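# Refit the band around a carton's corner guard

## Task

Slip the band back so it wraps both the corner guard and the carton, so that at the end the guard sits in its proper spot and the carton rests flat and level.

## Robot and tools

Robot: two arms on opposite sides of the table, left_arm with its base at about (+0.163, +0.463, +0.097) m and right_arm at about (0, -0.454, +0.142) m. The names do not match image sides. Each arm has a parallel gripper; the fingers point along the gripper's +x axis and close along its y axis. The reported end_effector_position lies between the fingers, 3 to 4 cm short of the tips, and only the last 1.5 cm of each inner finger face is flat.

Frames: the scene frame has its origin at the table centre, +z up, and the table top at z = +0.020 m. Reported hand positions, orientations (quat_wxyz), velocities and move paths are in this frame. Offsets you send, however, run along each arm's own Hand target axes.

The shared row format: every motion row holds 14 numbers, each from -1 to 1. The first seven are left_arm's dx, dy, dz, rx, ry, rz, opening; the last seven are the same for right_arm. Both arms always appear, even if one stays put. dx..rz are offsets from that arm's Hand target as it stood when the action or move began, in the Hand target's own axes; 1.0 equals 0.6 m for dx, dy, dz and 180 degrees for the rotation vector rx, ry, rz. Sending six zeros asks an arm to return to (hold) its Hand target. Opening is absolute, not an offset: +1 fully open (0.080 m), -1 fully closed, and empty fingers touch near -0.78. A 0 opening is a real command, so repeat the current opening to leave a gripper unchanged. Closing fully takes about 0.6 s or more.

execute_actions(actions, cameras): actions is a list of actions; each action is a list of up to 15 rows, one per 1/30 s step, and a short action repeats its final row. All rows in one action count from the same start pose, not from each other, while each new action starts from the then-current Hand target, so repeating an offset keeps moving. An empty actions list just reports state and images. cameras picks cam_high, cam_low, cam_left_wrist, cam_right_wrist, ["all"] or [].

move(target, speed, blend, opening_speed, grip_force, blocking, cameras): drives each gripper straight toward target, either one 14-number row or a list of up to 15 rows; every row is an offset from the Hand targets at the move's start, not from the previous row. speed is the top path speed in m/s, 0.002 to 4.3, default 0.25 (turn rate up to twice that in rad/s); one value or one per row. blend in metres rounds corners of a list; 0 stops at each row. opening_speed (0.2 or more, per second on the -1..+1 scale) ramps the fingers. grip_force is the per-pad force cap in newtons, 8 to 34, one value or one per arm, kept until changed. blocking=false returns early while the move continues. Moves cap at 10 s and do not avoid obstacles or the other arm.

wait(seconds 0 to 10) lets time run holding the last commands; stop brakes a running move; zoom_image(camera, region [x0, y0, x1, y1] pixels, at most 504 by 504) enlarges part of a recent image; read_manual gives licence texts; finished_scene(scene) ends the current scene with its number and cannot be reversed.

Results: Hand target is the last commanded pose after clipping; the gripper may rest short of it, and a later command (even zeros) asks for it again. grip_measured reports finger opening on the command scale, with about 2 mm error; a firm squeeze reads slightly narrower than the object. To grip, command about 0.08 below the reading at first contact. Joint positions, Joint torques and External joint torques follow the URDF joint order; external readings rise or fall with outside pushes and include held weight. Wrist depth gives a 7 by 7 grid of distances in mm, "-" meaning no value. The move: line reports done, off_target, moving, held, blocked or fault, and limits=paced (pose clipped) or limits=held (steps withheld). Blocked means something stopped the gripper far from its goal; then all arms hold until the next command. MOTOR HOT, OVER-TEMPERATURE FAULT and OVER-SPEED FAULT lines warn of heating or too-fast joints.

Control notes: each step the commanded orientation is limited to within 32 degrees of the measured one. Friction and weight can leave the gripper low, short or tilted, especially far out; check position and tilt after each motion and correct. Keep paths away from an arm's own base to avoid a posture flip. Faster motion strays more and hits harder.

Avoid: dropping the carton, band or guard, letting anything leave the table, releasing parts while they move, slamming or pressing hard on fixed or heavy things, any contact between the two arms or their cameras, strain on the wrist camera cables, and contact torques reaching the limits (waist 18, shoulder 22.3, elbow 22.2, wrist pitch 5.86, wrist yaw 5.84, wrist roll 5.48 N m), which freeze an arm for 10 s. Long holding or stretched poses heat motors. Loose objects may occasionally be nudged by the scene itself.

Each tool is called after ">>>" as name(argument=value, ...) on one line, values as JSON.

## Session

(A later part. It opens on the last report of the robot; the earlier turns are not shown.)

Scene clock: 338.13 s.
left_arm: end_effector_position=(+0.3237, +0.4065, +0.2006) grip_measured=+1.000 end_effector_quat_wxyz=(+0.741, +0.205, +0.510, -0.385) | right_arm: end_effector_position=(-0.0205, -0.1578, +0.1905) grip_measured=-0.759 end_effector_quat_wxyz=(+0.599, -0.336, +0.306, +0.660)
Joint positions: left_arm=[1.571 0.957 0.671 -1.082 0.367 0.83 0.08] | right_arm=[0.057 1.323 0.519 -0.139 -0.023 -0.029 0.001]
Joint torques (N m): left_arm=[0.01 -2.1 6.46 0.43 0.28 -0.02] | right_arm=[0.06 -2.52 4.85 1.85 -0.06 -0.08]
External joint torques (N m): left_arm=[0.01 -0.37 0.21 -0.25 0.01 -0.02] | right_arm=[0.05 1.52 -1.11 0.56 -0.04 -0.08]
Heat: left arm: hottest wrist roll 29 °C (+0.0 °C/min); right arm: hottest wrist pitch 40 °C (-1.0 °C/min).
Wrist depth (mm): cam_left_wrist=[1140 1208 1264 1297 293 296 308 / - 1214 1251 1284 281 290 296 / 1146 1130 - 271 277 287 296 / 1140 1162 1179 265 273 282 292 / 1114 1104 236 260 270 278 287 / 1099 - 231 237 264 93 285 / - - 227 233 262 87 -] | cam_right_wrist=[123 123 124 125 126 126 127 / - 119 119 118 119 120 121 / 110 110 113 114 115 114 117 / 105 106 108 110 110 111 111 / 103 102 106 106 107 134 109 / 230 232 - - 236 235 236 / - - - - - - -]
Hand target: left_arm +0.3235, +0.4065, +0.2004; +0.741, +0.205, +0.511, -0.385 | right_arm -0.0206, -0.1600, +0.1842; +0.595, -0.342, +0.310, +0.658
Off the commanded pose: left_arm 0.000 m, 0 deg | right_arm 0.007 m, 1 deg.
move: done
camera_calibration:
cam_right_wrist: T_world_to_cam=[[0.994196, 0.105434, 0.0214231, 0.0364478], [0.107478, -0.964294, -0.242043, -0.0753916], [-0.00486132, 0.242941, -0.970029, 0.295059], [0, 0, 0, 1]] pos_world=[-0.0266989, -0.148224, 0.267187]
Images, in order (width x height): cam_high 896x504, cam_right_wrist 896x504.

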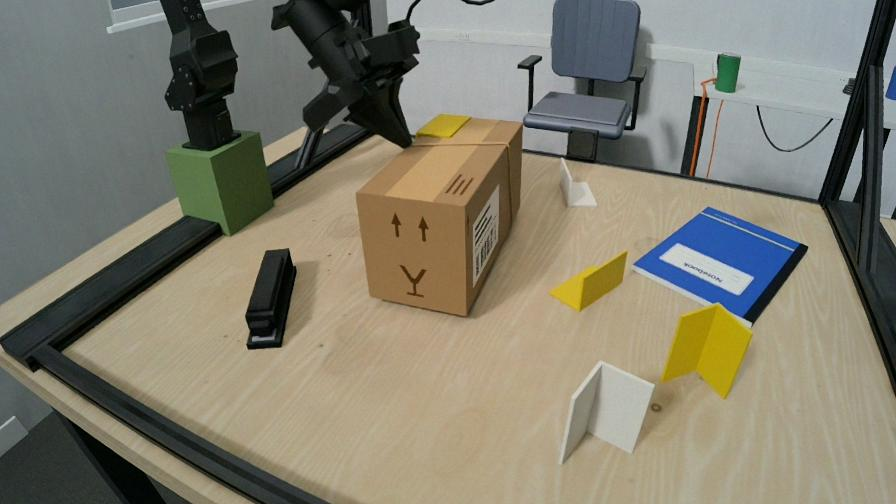

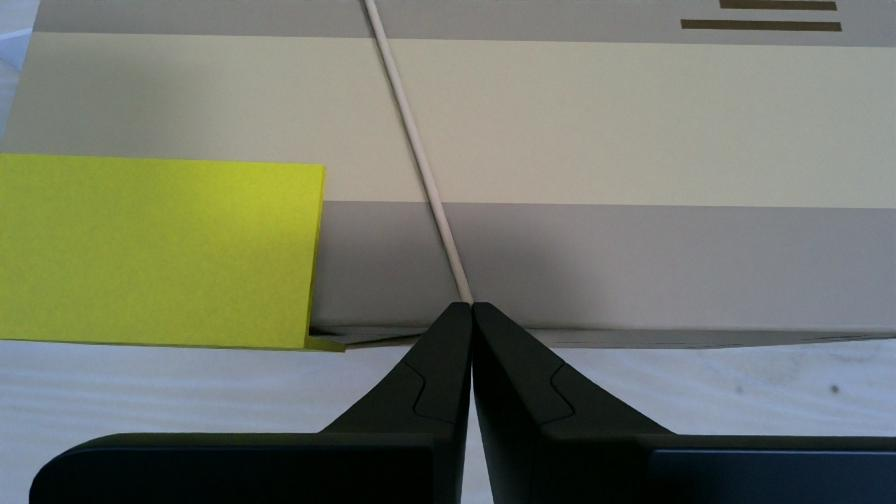

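>>> move(target=[0, 0, 0, 0, 0, 0, 1.0, -0.0333, 0.0, 0.0, 0, 0, 0, -1.0], speed=0.05, cameras=["cam_right_wrist"])

Scene clock: 345.43 s.
left_arm: end_effector_position=(+0.3237, +0.4065, +0.2006) grip_measured=+1.000 end_effector_quat_wxyz=(+0.741, +0.205, +0.510, -0.385) | right_arm: end_effector_position=(-0.0206, -0.1717, +0.1971) grip_measured=-0.759 end_effector_quat_wxyz=(+0.592, -0.344, +0.315, +0.657)
Joint positions: left_arm=[1.571 0.957 0.671 -1.082 0.367 0.83 0.08] | right_arm=[0.057 1.253 0.519 -0.237 -0.029 -0.029 0.001]
Joint torques (N m): left_arm=[0.01 -2.06 6.47 0.4 0.28 -0.01] | right_arm=[-0.13 -5.65 5.86 1.03 0.13 -0.14]
External joint torques (N m): left_arm=[0.01 -0.35 0.22 -0.29 0.01 -0.01] | right_arm=[-0.12 -1.96 -0.24 -0.22 0.15 -0.14]
Heat: left arm: hottest wrist roll 29 °C (+0.0 °C/min); right arm: hottest wrist pitch 41 °C (+1.0 °C/min).
Wrist depth (mm): cam_left_wrist=[1179 1232 1251 1284 289 295 306 / 1151 1173 1238 1304 279 290 296 / 1146 1190 1220 273 277 286 295 / 1140 1167 1173 265 273 282 292 / 1119 1151 235 261 269 279 288 / 1109 - 99 238 264 93 284 / - - 229 234 262 87 -] | cam_right_wrist=[127 127 128 127 128 129 129 / 119 123 123 122 124 124 124 / 115 115 117 119 119 119 120 / 112 112 112 115 116 116 116 / 245 245 246 165 244 244 247 / 237 239 - - 241 239 241 / - - - - - - -]
Hand target: left_arm +0.3235, +0.4065, +0.2004; +0.741, +0.205, +0.511, -0.385 | right_arm -0.0194, -0.1714, +0.2006; +0.595, -0.342, +0.310, +0.658
Off the commanded pose: left_arm 0.000 m, 0 deg | right_arm 0.004 m, 1 deg.
move: done
camera_calibration:
cam_right_wrist: T_world_to_cam=[[0.99388, 0.109428, 0.0151232, 0.0397297], [0.110114, -0.970419, -0.214855, -0.0936736], [-0.0088352, 0.215206, -0.976529, 0.301244], [0, 0, 0, 1]] pos_world=[-0.0265102, -0.160079, 0.273446]
Images, in order (width x height): cam_right_wrist 896x504.

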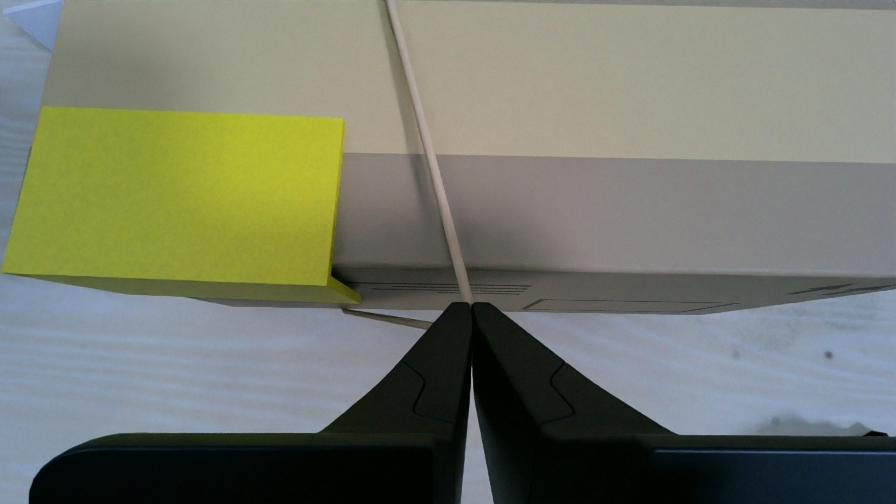

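>>> move(target=[[0, 0, 0, 0, 0, 0, 1.0, -0.0262, 0.001, 0.0062, 0, 0, 0, -1.0], [0, 0, 0, 0, 0, 0, 1.0, -0.0262, 0.126, 0.0062, 0, 0, 0, -1.0]], speed=0.1, blend=[0.008, 0], cameras=["all"])

Scene clock: 362.03 s.
left_arm: end_effector_position=(+0.3237, +0.4065, +0.2006) grip_measured=+1.000 end_effector_quat_wxyz=(+0.741, +0.205, +0.510, -0.385) | right_arm: end_effector_position=(-0.0911, -0.1861, +0.2130) grip_measured=-0.759 end_effector_quat_wxyz=(+0.596, -0.345, +0.310, +0.656)
Joint positions: left_arm=[1.571 0.957 0.671 -1.082 0.367 0.83 0.08] | right_arm=[0.429 1.234 0.579 -0.337 0.191 0.274 0.001]
Joint torques (N m): left_arm=[0.01 -2.07 6.42 0.41 0.3 0] | right_arm=[0.65 -3.72 6.88 1.05 0.1 0.25]
External joint torques (N m): left_arm=[0.04 -0.36 0.22 -0.24 0.03 -0.01] | right_arm=[0.65 -0.02 0.62 -0.18 -0.01 0.25]
Heat: left arm: hottest wrist roll 29 °C (+0.0 °C/min); right arm: hottest wrist pitch 39 °C (+0.0 °C/min).
Wrist depth (mm): cam_left_wrist=[1167 1238 1284 1277 285 296 307 / 1167 1202 1251 1264 282 292 298 / 1130 1184 1226 270 278 286 296 / 1135 1167 1220 262 273 282 293 / 1125 1085 236 261 269 278 286 / 1104 - 231 237 264 93 283 / - - 228 233 262 87 -] | cam_right_wrist=[296 283 147 147 147 149 151 / 286 287 140 140 142 144 144 / 275 277 132 133 134 138 138 / 266 269 129 129 132 134 136 / 257 258 259 229 263 264 268 / 249 250 - - 258 257 260 / - - - - - - -]
Hand target: left_arm +0.3235, +0.4065, +0.2004; +0.741, +0.205, +0.511, -0.385 | right_arm -0.0940, -0.1848, +0.2157; +0.595, -0.342, +0.311, +0.658
Off the commanded pose: left_arm 0.000 m, 0 deg | right_arm 0.004 m, 0 deg.
move: done
camera_calibration:
cam_right_wrist: T_world_to_cam=[[0.993829, 0.107594, 0.0269846, 0.108297], [0.110899, -0.969159, -0.220071, -0.0950341], [0.00247401, 0.221706, -0.97511, 0.321203], [0, 0, 0, 1]] pos_world=[-0.0978841, -0.174968, 0.289372]

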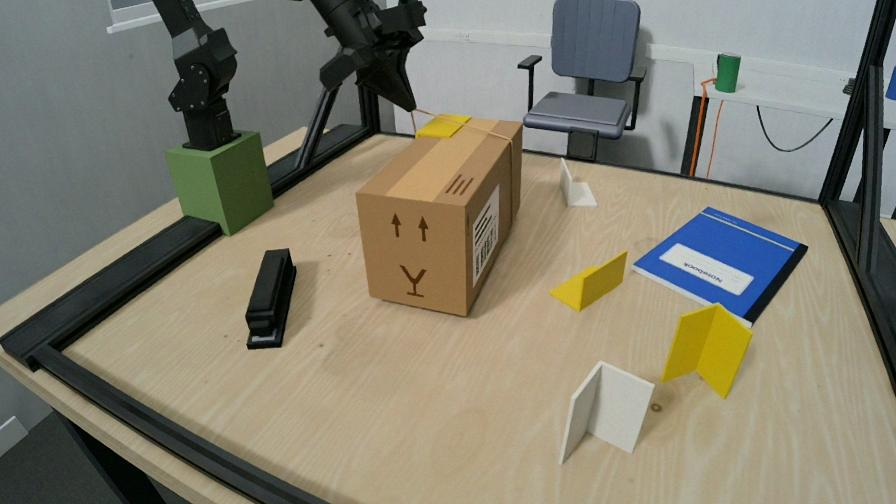

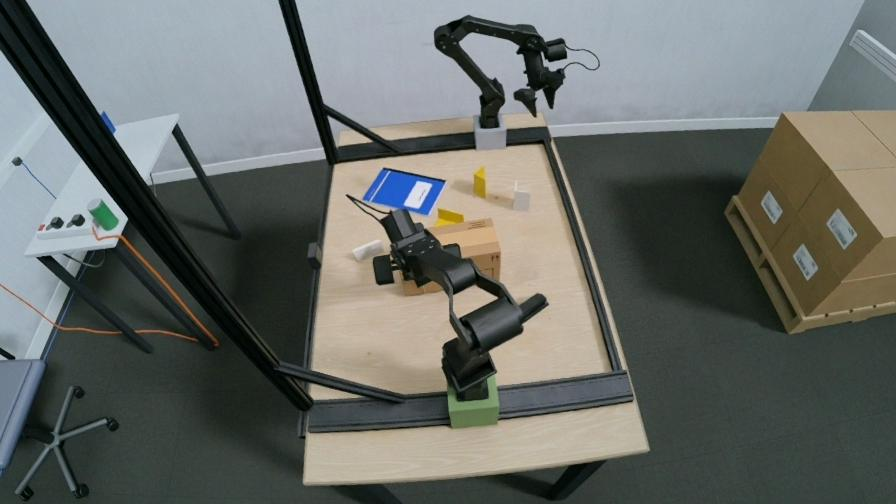

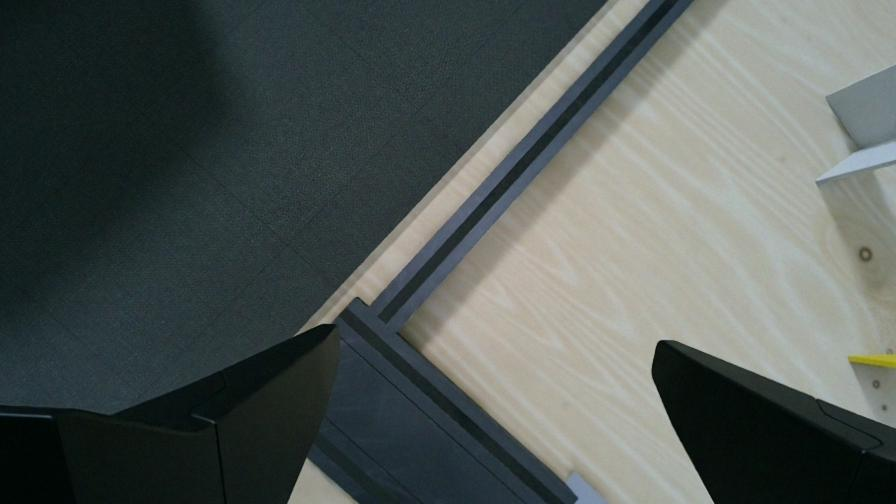

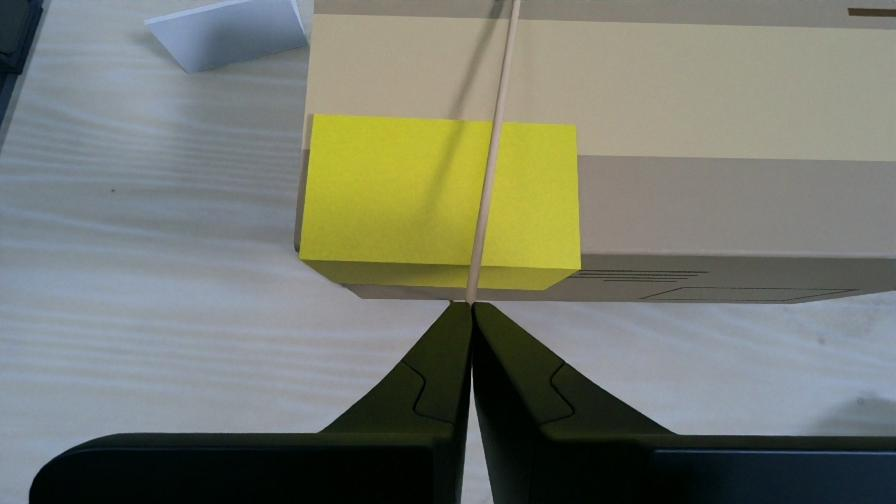

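>>> move(target=[0, 0, 0, 0, 0, 0, 1.0, 0.0, 0.06, 0.0, 0, 0, 0, -1.0], speed=0.1, cameras=["cam_high", "cam_low", "cam_right_wrist"])

Scene clock: 374.37 s.
left_arm: end_effector_position=(+0.3237, +0.4065, +0.2006) grip_measured=+1.000 end_effector_quat_wxyz=(+0.741, +0.205, +0.510, -0.385) | right_arm: end_effector_position=(-0.1248, -0.1890, +0.2128) grip_measured=-0.759 end_effector_quat_wxyz=(+0.599, -0.345, +0.309, +0.653)
Joint positions: left_arm=[1.571 0.957 0.671 -1.082 0.367 0.83 0.08] | right_arm=[0.582 1.306 0.631 -0.35 0.28 0.41 0.001]
Joint torques (N m): left_arm=[-0.03 -2.04 6.43 0.41 0.3 -0.02] | right_arm=[0.84 -4.17 6.92 1.1 -0.03 0.22]
External joint torques (N m): left_arm=[-0.02 -0.33 0.2 -0.26 0.02 -0.02] | right_arm=[0.84 -0.09 0.86 -0.03 -0.2 0.21]
Heat: left arm: hottest wrist roll 29 °C (+0.0 °C/min); right arm: hottest wrist pitch 38 °C (-1.0 °C/min).
Wrist depth (mm): cam_left_wrist=[1190 1226 1244 1277 287 296 307 / 1167 1202 1251 1270 280 292 298 / 1140 1179 1257 267 277 286 296 / 1135 1179 1202 265 273 282 292 / 1130 1179 236 262 269 278 287 / 1104 - 231 238 264 93 284 / - - 228 234 261 87 -] | cam_right_wrist=[293 294 290 146 147 150 151 / 284 284 289 140 141 144 144 / 273 276 278 132 133 137 139 / 263 265 269 129 129 133 136 / 255 257 260 227 262 264 270 / 246 248 - - 256 258 261 / - - - - - - -]
Hand target: left_arm +0.3235, +0.4065, +0.2004; +0.741, +0.205, +0.511, -0.385 | right_arm -0.1298, -0.1883, +0.2158; +0.595, -0.342, +0.310, +0.658
Off the commanded pose: left_arm 0.000 m, 0 deg | right_arm 0.006 m, 1 deg.
move: done
camera_calibration:
cam_right_wrist: T_world_to_cam=[[0.994283, 0.10186, 0.0320344, 0.139967], [0.106429, -0.969623, -0.220235, -0.0947501], [0.00862812, 0.222386, -0.974921, 0.322624], [0, 0, 0, 1]] pos_world=[-0.131866, -0.177876, 0.289181]
Images, in order (width x height): cam_high 896x504, cam_low 896x504, cam_right_wrist 896x504.

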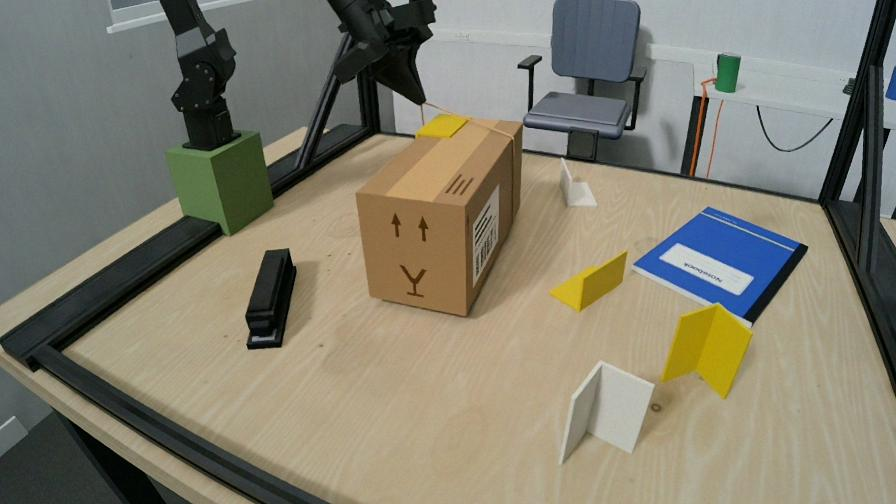

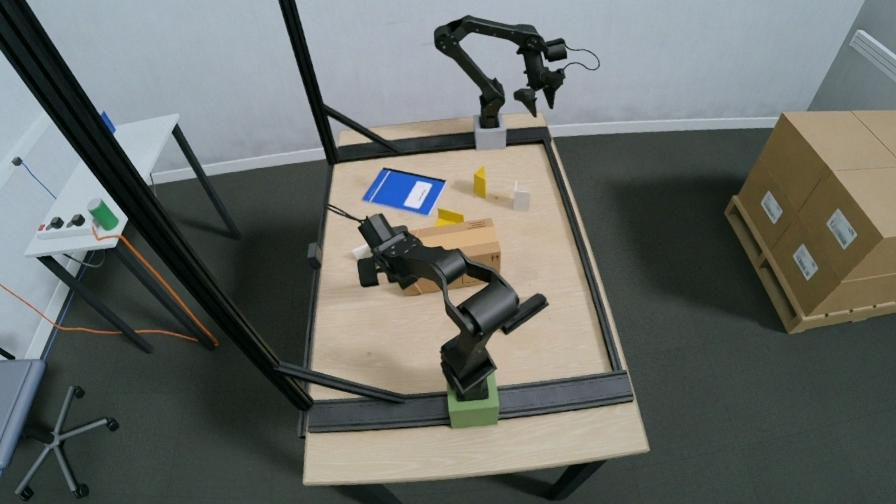

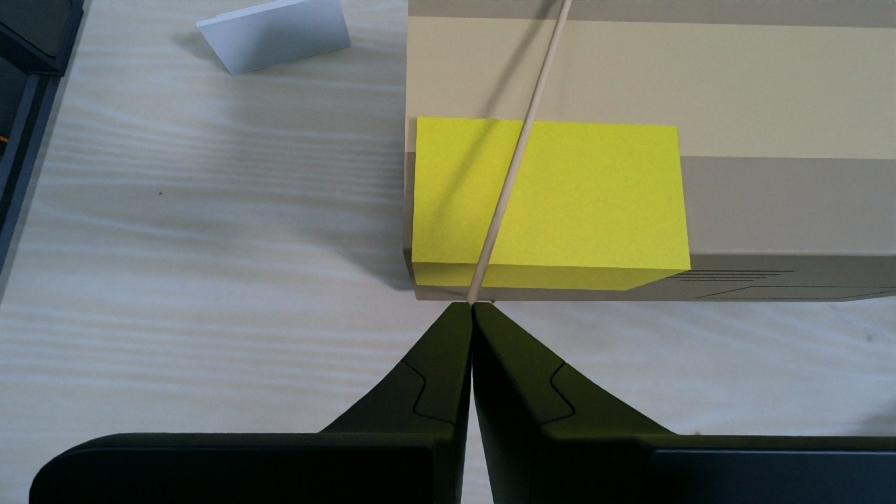

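>>> zoom_image(camera="cam_high", region=[470, 100, 570, 230])

Scaled by 3.877.

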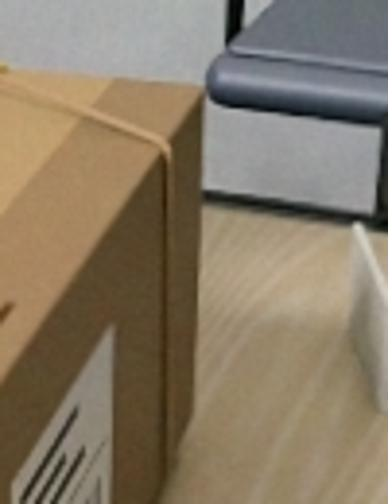

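>>> move(target=[0, 0, 0, 0, 0, 0, 1.0, 0.0, 0.05, 0.0, 0, 0, 0, -1.0], speed=0.1, cameras=["cam_high", "cam_low", "cam_right_wrist"])

>>> zoom_image(camera="cam_high", region=[470, 100, 570, 230])

>>> zoom_image(camera="cam_low", region=[370, 200, 510, 310])

Scene clock: 409.33 s.
left_arm: end_effector_position=(+0.3237, +0.4065, +0.2006) grip_measured=+1.000 end_effector_quat_wxyz=(+0.741, +0.205, +0.510, -0.385) | right_arm: end_effector_position=(-0.1529, -0.1911, +0.2126) grip_measured=-0.759 end_effector_quat_wxyz=(+0.601, -0.346, +0.309, +0.651)
Joint positions: left_arm=[1.571 0.957 0.671 -1.082 0.367 0.83 0.08] | right_arm=[0.692 1.381 0.69 -0.368 0.34 0.512 0.001]
Joint torques (N m): left_arm=[-0.02 -2.1 6.44 0.4 0.28 -0.01] | right_arm=[1.19 -4.63 6.8 1.09 -0.06 0.27]
External joint torques (N m): left_arm=[-0.01 -0.35 0.16 -0.28 0.01 -0.02] | right_arm=[1.17 -0.06 0.79 -0.01 -0.26 0.27]
Heat: left arm: hottest wrist roll 29 °C (+0.0 °C/min); right arm: hottest wrist pitch 37 °C (-3.0 °C/min).
Wrist depth (mm): cam_left_wrist=[1196 1232 1238 1347 293 296 306 / 1173 1208 1184 1385 281 292 297 / 1114 1173 1184 272 279 286 295 / 1146 1167 1214 263 273 282 293 / 1109 1167 236 261 268 278 287 / 1099 - 231 238 264 93 284 / - - 228 233 262 87 -] | cam_right_wrist=[271 294 276 300 147 149 151 / 286 282 286 287 141 143 144 / 272 274 276 279 132 134 139 / 262 266 267 266 129 130 136 / 255 255 259 222 261 267 267 / 245 247 - - 257 258 261 / - - - - - - -]
Hand target: left_arm +0.3235, +0.4065, +0.2004; +0.741, +0.205, +0.511, -0.385 | right_arm -0.1597, -0.1913, +0.2158; +0.595, -0.342, +0.310, +0.658
Off the commanded pose: left_arm 0.000 m, 0 deg | right_arm 0.008 m, 1 deg.
move: done
camera_calibration:
cam_right_wrist: T_world_to_cam=[[0.994609, 0.097423, 0.0355289, 0.166561], [0.102882, -0.969971, -0.220387, -0.0944332], [0.0129912, 0.222854, -0.974765, 0.323788], [0, 0, 0, 1]] pos_world=[-0.160154, -0.179982, 0.288888]
Images, in order (width x height): cam_high 896x504, cam_low 896x504, cam_right_wrist 896x504.

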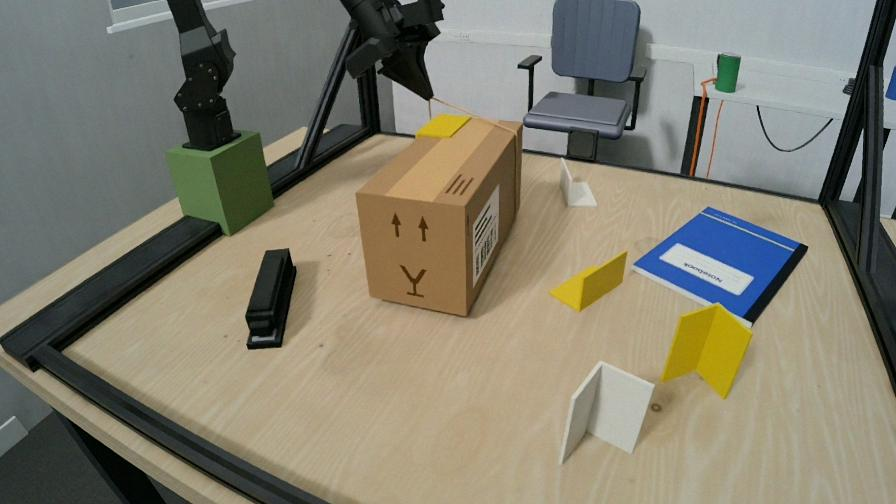

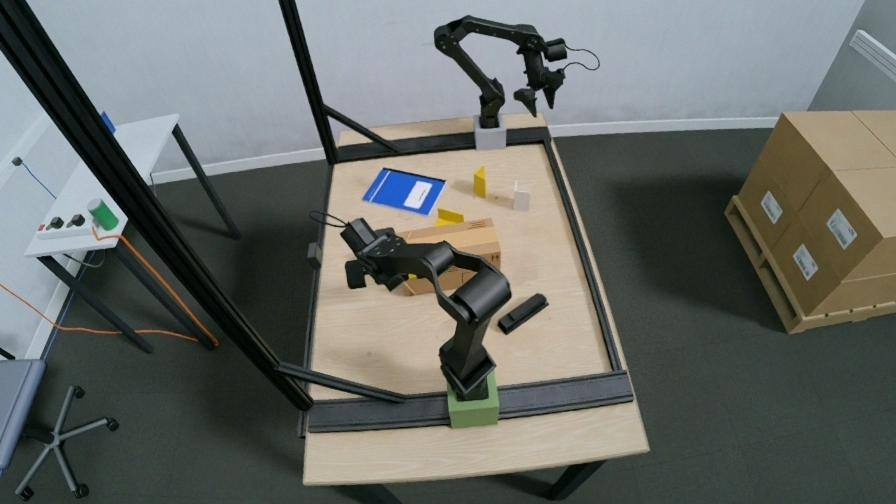

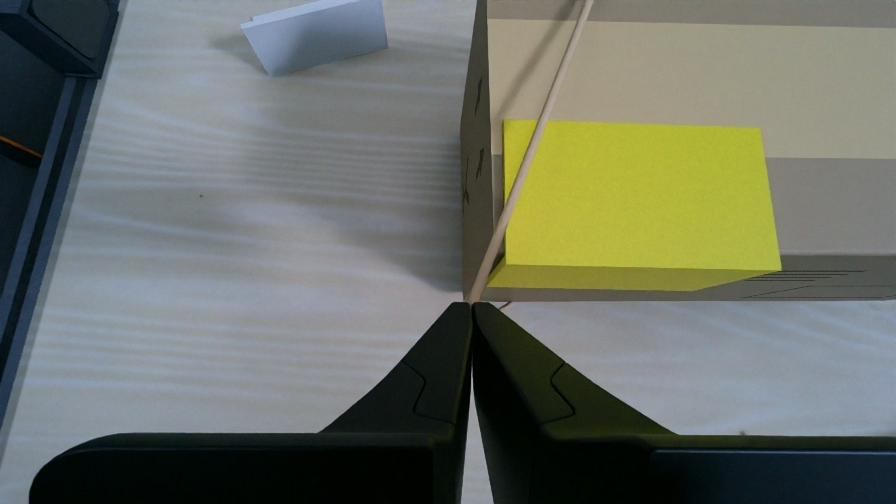

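Scaled by 3.877.

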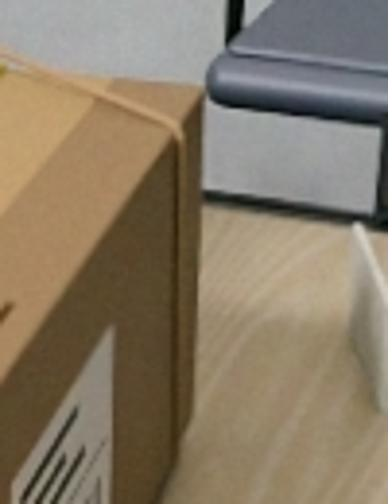

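Scaled by 3.600.

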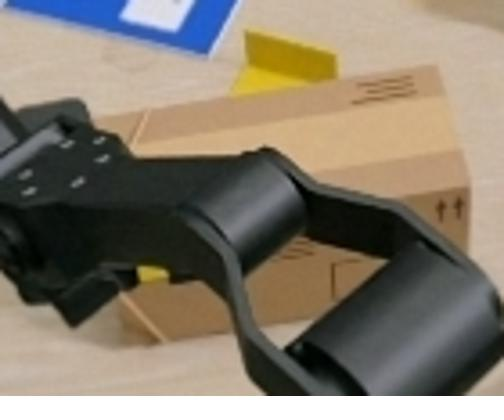

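>>> move(target=[0, 0, 0, 0, 0, 0, 1.0, 0.0, -0.2156, 0.0, 0, 0, 0, -1.0], speed=0.12, cameras=["cam_high", "cam_right_wrist"])

>>> zoom_image(camera="cam_high", region=[470, 100, 570, 230])

Scene clock: 429.73 s.
left_arm: end_effector_position=(+0.3237, +0.4065, +0.2006) grip_measured=+1.000 end_effector_quat_wxyz=(+0.741, +0.205, +0.510, -0.385) | right_arm: end_effector_position=(-0.0349, -0.1774, +0.2142) grip_measured=-0.759 end_effector_quat_wxyz=(+0.590, -0.344, +0.314, +0.660)
Joint positions: left_arm=[1.571 0.957 0.671 -1.082 0.367 0.83 0.08] | right_arm=[0.128 1.192 0.557 -0.334 0.005 0.024 0.001]
Joint torques (N m): left_arm=[-0.01 -2.09 6.45 0.41 0.29 0] | right_arm=[-0.79 -5.63 5.14 1.48 0.27 -0.18]
External joint torques (N m): left_arm=[-0.02 -0.4 0.23 -0.27 0.02 -0.01] | right_arm=[-0.78 -2.19 -1.16 0.23 0.27 -0.18]
Heat: left arm: hottest wrist roll 29 °C (+0.0 °C/min); right arm: hottest wrist pitch 37 °C (-2.0 °C/min).
Wrist depth (mm): cam_left_wrist=[1190 1214 1270 1297 291 296 307 / 1173 1251 1226 1264 281 291 297 / 1151 1151 1214 269 279 287 296 / 1140 1151 1179 263 274 281 293 / 1125 1146 235 261 269 278 287 / 1119 - 231 236 264 93 284 / - - 228 234 261 87 -] | cam_right_wrist=[300 146 146 147 147 148 148 / 294 140 141 141 142 142 142 / 283 133 133 135 136 137 137 / 272 129 129 133 133 133 133 / 263 262 260 169 261 260 262 / 253 254 - - 258 256 255 / - - - - - - -]
Hand target: left_arm +0.3235, +0.4065, +0.2004; +0.741, +0.205, +0.511, -0.385 | right_arm -0.0309, -0.1785, +0.2157; +0.595, -0.342, +0.310, +0.658
Off the commanded pose: left_arm 0.000 m, 0 deg | right_arm 0.004 m, 1 deg.
move: done
camera_calibration:
cam_right_wrist: T_world_to_cam=[[0.993048, 0.116974, 0.0131706, 0.0560045], [0.117051, -0.969417, -0.215709, -0.0932568], [-0.0124645, 0.215751, -0.976369, 0.318934], [0, 0, 0, 1]] pos_world=[-0.0407239, -0.165766, 0.290544]
Images, in order (width x height): cam_high 896x504, cam_right_wrist 896x504.

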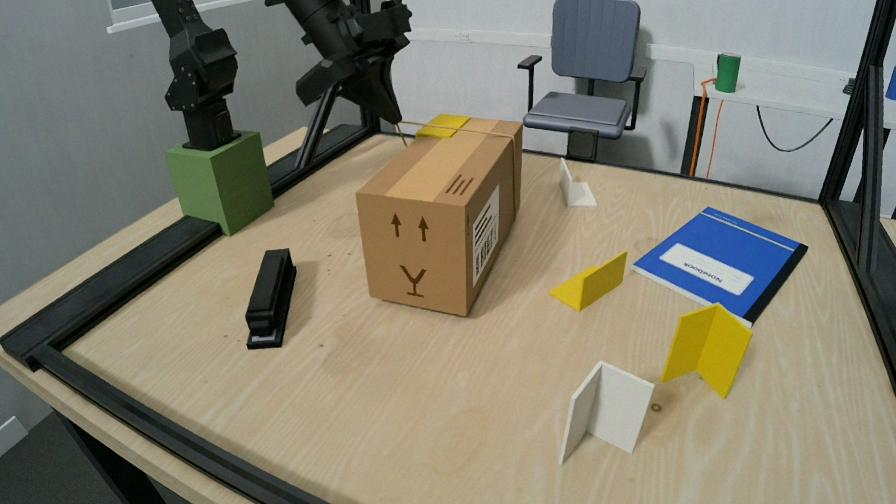

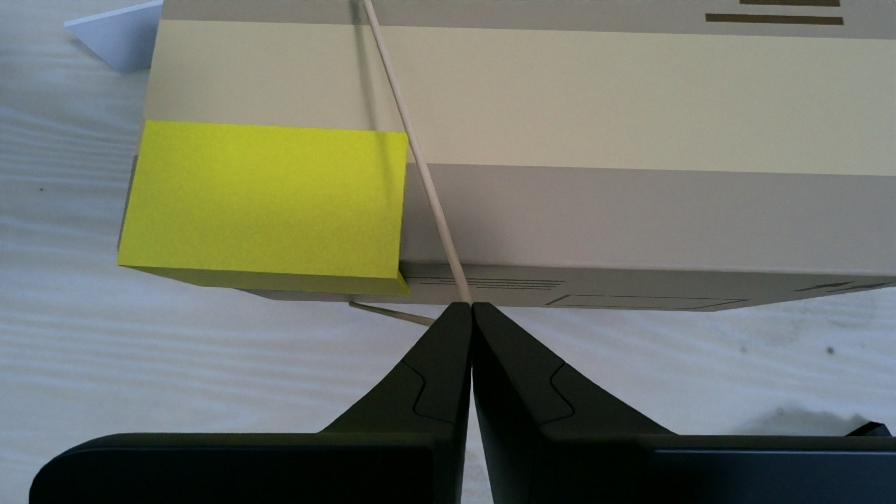

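Scaled by 3.877.

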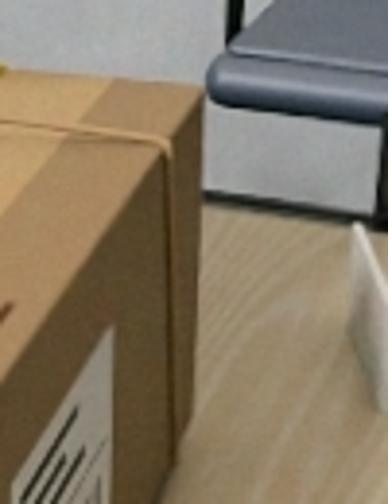

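>>> move(target=[[0, 0, 0, 0, 0, 0, 1.0, 0.0, 0.1217, 0.0, 0, 0, 0, -1.0], [0, 0, 0, 0, 0, 0, 1.0, 0.030, 0.1205, -0.004, 0, 0, 0, -1.0]], speed=0.1, cameras=["cam_high", "cam_right_wrist"])

>>> zoom_image(camera="cam_high", region=[470, 100, 570, 230])

Scene clock: 449.93 s.
left_arm: end_effector_position=(+0.3237, +0.4065, +0.2006) grip_measured=+1.000 end_effector_quat_wxyz=(+0.741, +0.205, +0.510, -0.385) | right_arm: end_effector_position=(-0.1041, -0.1754, +0.2031) grip_measured=-0.759 end_effector_quat_wxyz=(+0.599, -0.337, +0.310, +0.658)
Joint positions: left_arm=[1.571 0.957 0.671 -1.082 0.367 0.83 0.08] | right_arm=[0.463 1.32 0.585 -0.249 0.211 0.311 0.001]
Joint torques (N m): left_arm=[-0.06 -2.09 6.45 0.4 0.29 -0.01] | right_arm=[0.08 -4.04 4.9 1.56 -0.09 -0.15]
External joint torques (N m): left_arm=[-0.06 -0.36 0.21 -0.27 0.02 -0.01] | right_arm=[0.08 0.12 -1.19 0.32 -0.22 -0.15]
Heat: left arm: hottest wrist roll 29 °C (+0.0 °C/min); right arm: hottest wrist pitch 38 °C (+0.0 °C/min).
Wrist depth (mm): cam_left_wrist=[1196 1220 1297 1220 292 296 307 / 1167 1277 1238 1284 281 291 302 / 1151 1184 1232 269 278 287 296 / 1140 1162 1196 264 273 281 292 / 1125 1151 236 261 269 278 286 / - - 230 238 264 93 284 / - - 228 234 261 87 -] | cam_right_wrist=[292 288 253 136 137 139 139 / 280 281 281 131 132 133 132 / 270 271 266 122 123 127 127 / 259 258 119 118 118 122 123 / 249 252 249 115 239 237 233 / 241 242 - - 247 246 247 / - - - - - - -]
Hand target: left_arm +0.3235, +0.4065, +0.2004; +0.741, +0.205, +0.511, -0.385 | right_arm -0.1038, -0.1774, +0.1996; +0.595, -0.342, +0.311, +0.658
Off the commanded pose: left_arm 0.000 m, 0 deg | right_arm 0.004 m, 1 deg.
move: done
camera_calibration:
cam_right_wrist: T_world_to_cam=[[0.99468, 0.101227, 0.0191001, 0.120898], [0.102881, -0.966806, -0.233884, -0.0830498], [-0.00520916, 0.234604, -0.972077, 0.309962], [0, 0, 0, 1]] pos_world=[-0.110096, -0.16525, 0.279574]
Images, in order (width x height): cam_high 896x504, cam_right_wrist 896x504.

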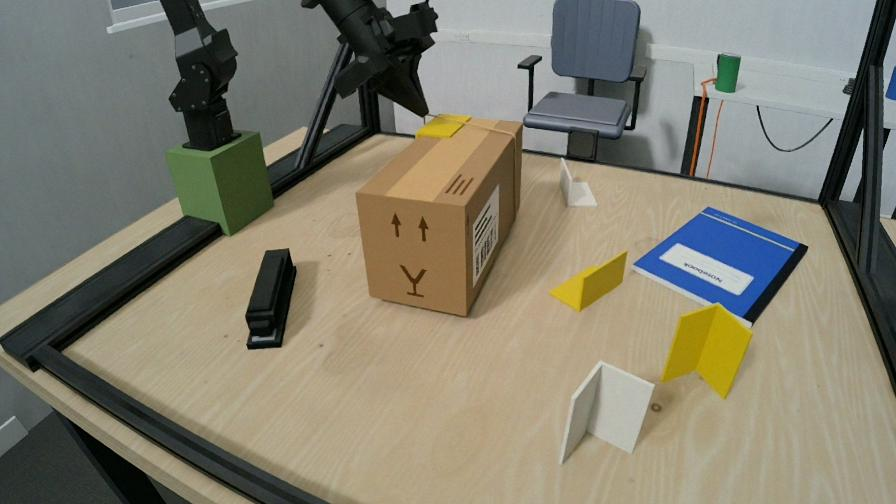

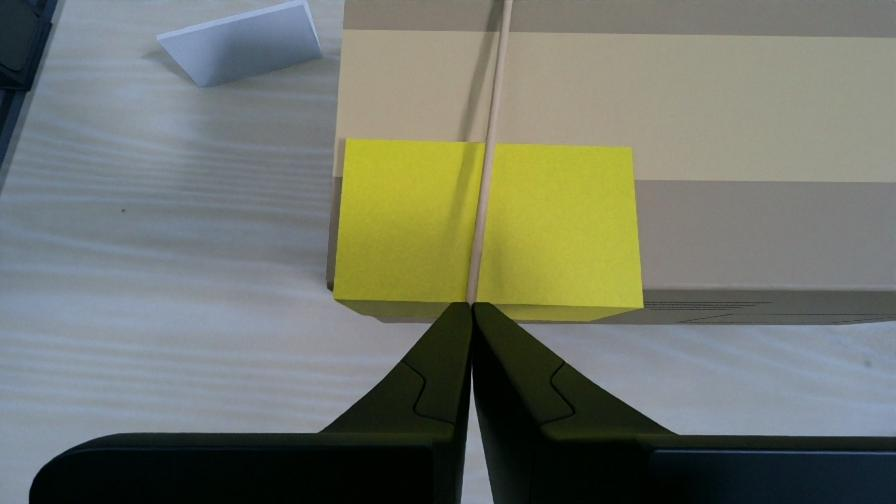

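Scaled by 3.877.

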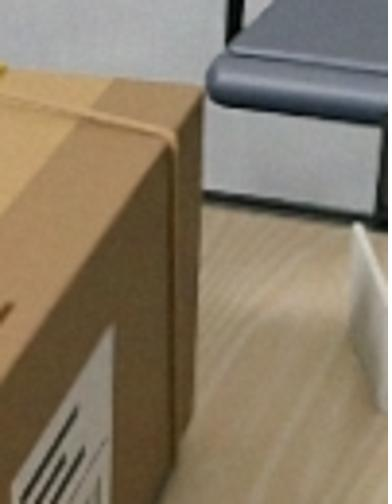

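>>> zoom_image(camera="cam_high", region=[496, 115, 531, 175])

>>> zoom_image(camera="cam_high", region=[496, 175, 531, 235])

Scaled by 8.400.

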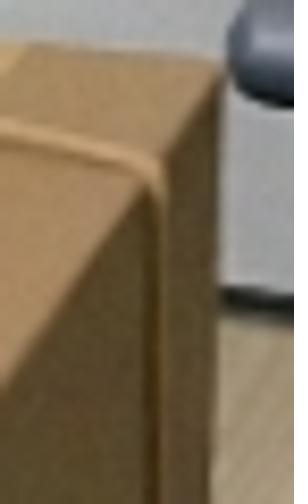

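Scaled by 8.400.

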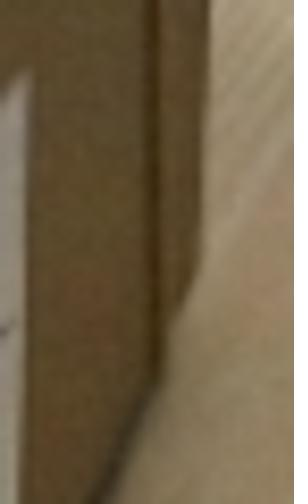

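>>> move(target=[0, 0, 0, 0, 0, 0, 1.0, 0.0183, -0.0027, -0.0018, 0, 0, 0, -1.0], speed=0.06, cameras=["cam_right_wrist"])

>>> zoom_image(camera="cam_right_wrist", region=[380, 240, 580, 360])

Scene clock: 508.33 s.
left_arm: end_effector_position=(+0.3237, +0.4065, +0.2006) grip_measured=+1.000 end_effector_quat_wxyz=(+0.741, +0.205, +0.510, -0.385) | right_arm: end_effector_position=(-0.1035, -0.1691, +0.1950) grip_measured=-0.759 end_effector_quat_wxyz=(+0.599, -0.335, +0.308, +0.659)
Joint positions: left_arm=[1.571 0.957 0.671 -1.082 0.367 0.83 0.08] | right_arm=[0.448 1.362 0.576 -0.189 0.202 0.297 0.001]
Joint torques (N m): left_arm=[-0.05 -2.09 6.46 0.41 0.3 -0.02] | right_arm=[-0.07 -3.9 4.61 1.62 -0.1 -0.18]
External joint torques (N m): left_arm=[-0.05 -0.38 0.21 -0.28 0.03 -0.03] | right_arm=[-0.07 0.43 -1.32 0.39 -0.22 -0.18]
Heat: left arm: hottest elbow 28 °C (+0.0 °C/min); right arm: hottest wrist pitch 40 °C (+2.0 °C/min).
Wrist depth (mm): cam_left_wrist=[1156 1220 1304 1290 1332 298 308 / 1162 1214 1208 1257 280 292 297 / - 1184 1238 274 278 285 298 / 1140 1156 1226 264 272 282 292 / 1125 - 235 262 269 278 286 / 1104 - 230 236 264 93 284 / - - 227 234 261 87 -] | cam_right_wrist=[284 264 242 127 128 130 131 / 272 273 124 123 122 124 124 / 262 263 115 114 115 119 120 / 251 253 111 110 110 114 114 / 243 244 240 107 116 150 245 / 234 235 - - 239 239 238 / - - - - - - -]
Hand target: left_arm +0.3235, +0.4065, +0.2004; +0.741, +0.205, +0.511, -0.385 | right_arm -0.1026, -0.1718, +0.1900; +0.595, -0.342, +0.310, +0.658
Off the commanded pose: left_arm 0.000 m, 0 deg | right_arm 0.006 m, 1 deg.
move: done
camera_calibration:
cam_right_wrist: T_world_to_cam=[[0.994646, 0.101781, 0.0178775, 0.120178], [0.103101, -0.965662, -0.238467, -0.0778262], [-0.00700767, 0.239033, -0.970986, 0.301018], [0, 0, 0, 1]] pos_world=[-0.109401, -0.159339, 0.271577]
Images, in order (width x height): cam_right_wrist 896x504.

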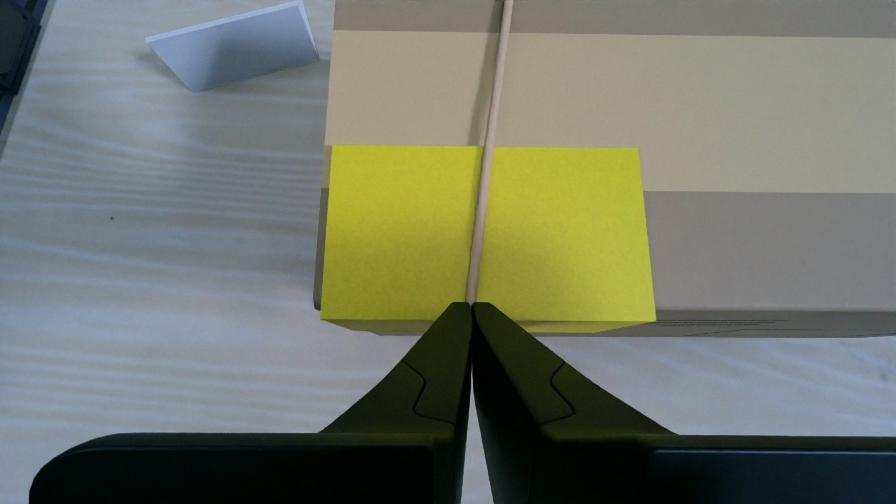

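Scaled by 2.520.

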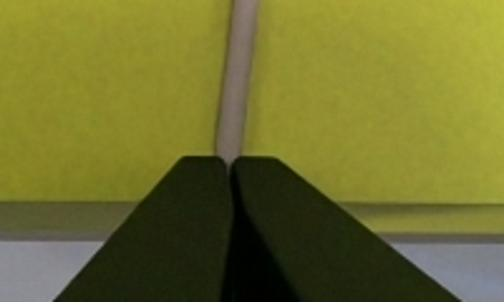

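>>> move(target=[[0, 0, 0, 0, 0, 0, 1.0, 0.004, -0.005, 0.0, 0, 0, 0, -1.0], [0, 0, 0, 0, 0, 0, 1.0, 0.004, -0.005, 0.0, 0, 0, 0, -0.3], [0, 0, 0, 0, 0, 0, 1.0, -0.11, -0.005, 0.01, 0, 0, 0, -0.3]], speed=[0.06, 0.06, 0.1], cameras=["all"])

>>> zoom_image(camera="cam_right_wrist", region=[250, 60, 650, 300])

>>> zoom_image(camera="cam_high", region=[400, 100, 540, 230])

Scene clock: 518.30 s.
left_arm: end_effector_position=(+0.3237, +0.4065, +0.2006) grip_measured=+1.000 end_effector_quat_wxyz=(+0.741, +0.205, +0.510, -0.385) | right_arm: end_effector_position=(-0.0951, -0.2056, +0.2426) grip_measured=-0.303 end_effector_quat_wxyz=(+0.593, -0.350, +0.312, +0.655)
Joint positions: left_arm=[1.571 0.957 0.671 -1.082 0.367 0.83 0.08] | right_arm=[0.488 1.119 0.644 -0.536 0.218 0.322 0.021]
Joint torques (N m): left_arm=[-0.02 -2.04 6.43 0.41 0.3 -0.01] | right_arm=[0.35 -4.33 6.9 1.22 0.25 0.22]
External joint torques (N m): left_arm=[-0.03 -0.33 0.2 -0.27 0.03 -0.01] | right_arm=[0.33 -1.23 0.46 0.06 0.13 0.22]
Heat: left arm: hottest elbow 28 °C (+0.0 °C/min); right arm: hottest wrist pitch 40 °C (+2.0 °C/min).
Wrist depth (mm): cam_left_wrist=[1173 1220 1257 1290 288 296 307 / 1162 1214 1220 1251 283 291 301 / 1151 1043 1085 273 277 286 295 / 1075 1173 1184 267 273 282 293 / 1114 1156 235 260 269 278 287 / - - 230 237 264 93 284 / - - 228 233 261 87 -] | cam_right_wrist=[326 329 295 179 180 183 184 / 318 317 317 172 174 176 176 / 307 307 305 163 167 169 170 / 296 298 298 224 218 211 207 / 283 286 293 293 295 296 297 / 277 281 - 283 70 289 289 / - - - 272 - - -]
Hand target: left_arm +0.3235, +0.4065, +0.2004; +0.741, +0.205, +0.511, -0.385 | right_arm -0.0964, -0.2042, +0.2476; +0.595, -0.342, +0.310, +0.658
Off the commanded pose: left_arm 0.000 m, 0 deg | right_arm 0.005 m, 1 deg.
move: done
camera_calibration:
cam_right_wrist: T_world_to_cam=[[0.993162, 0.113195, 0.0285562, 0.114307], [0.116675, -0.970687, -0.210129, -0.109099], [0.00393356, 0.212024, -0.977257, 0.352981], [0, 0, 0, 1]] pos_world=[-0.102185, -0.19368, 0.318764]

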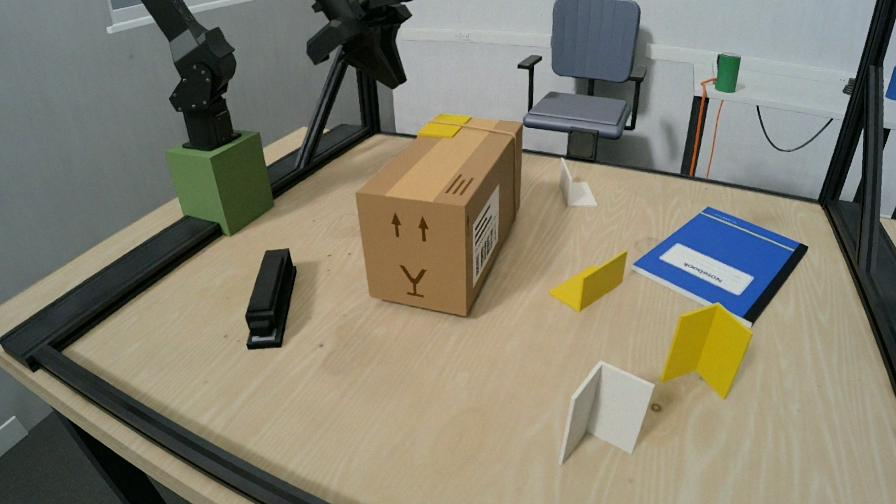

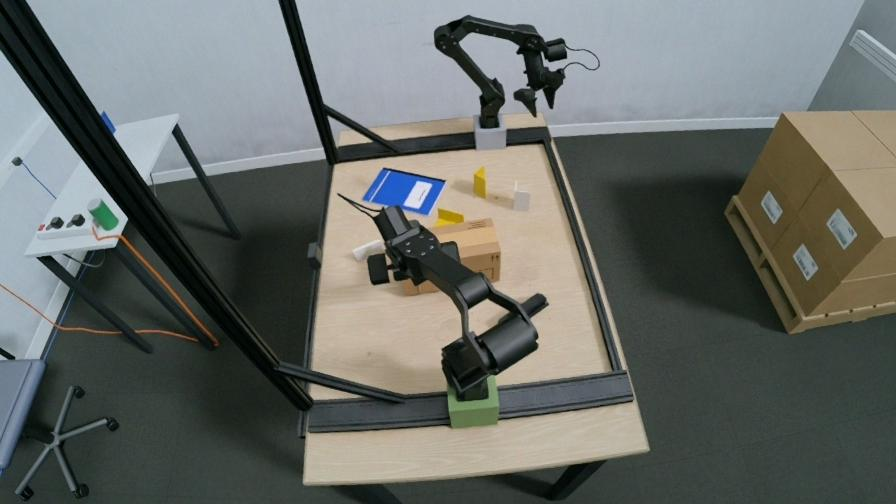

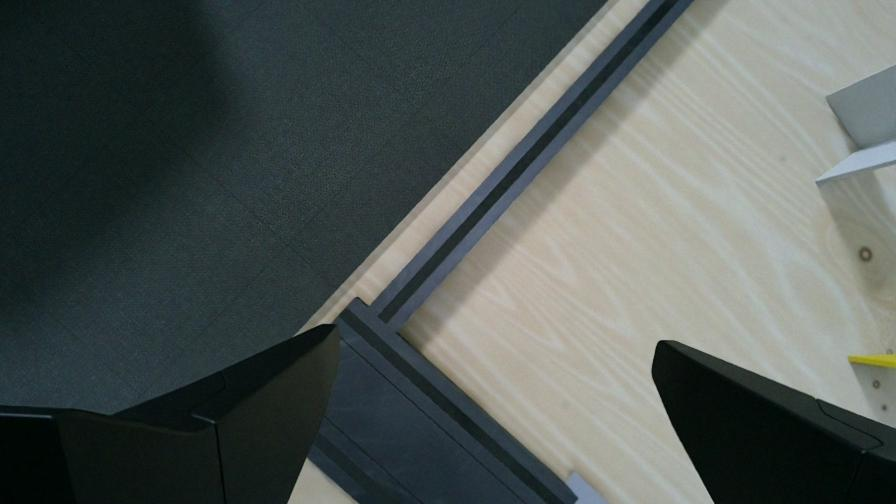

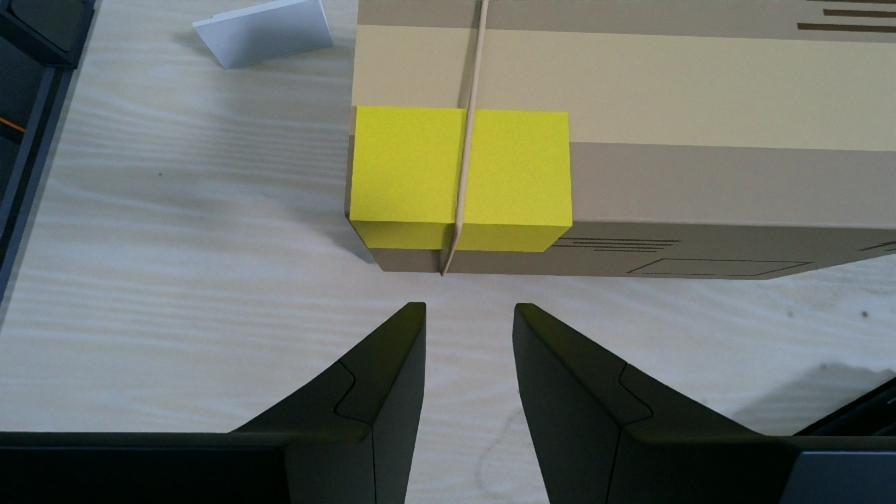

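Scaled by 1.260.

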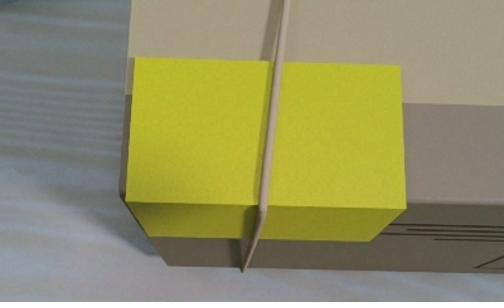

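Scaled by 3.600.

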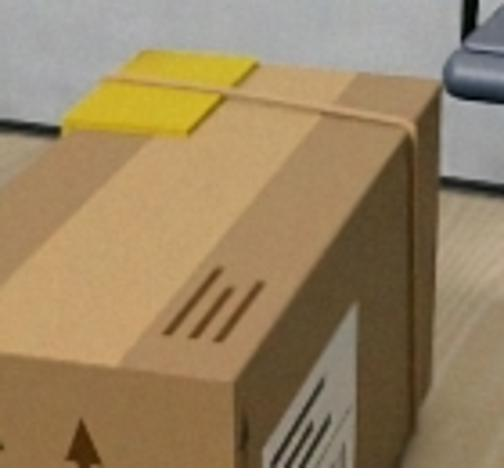

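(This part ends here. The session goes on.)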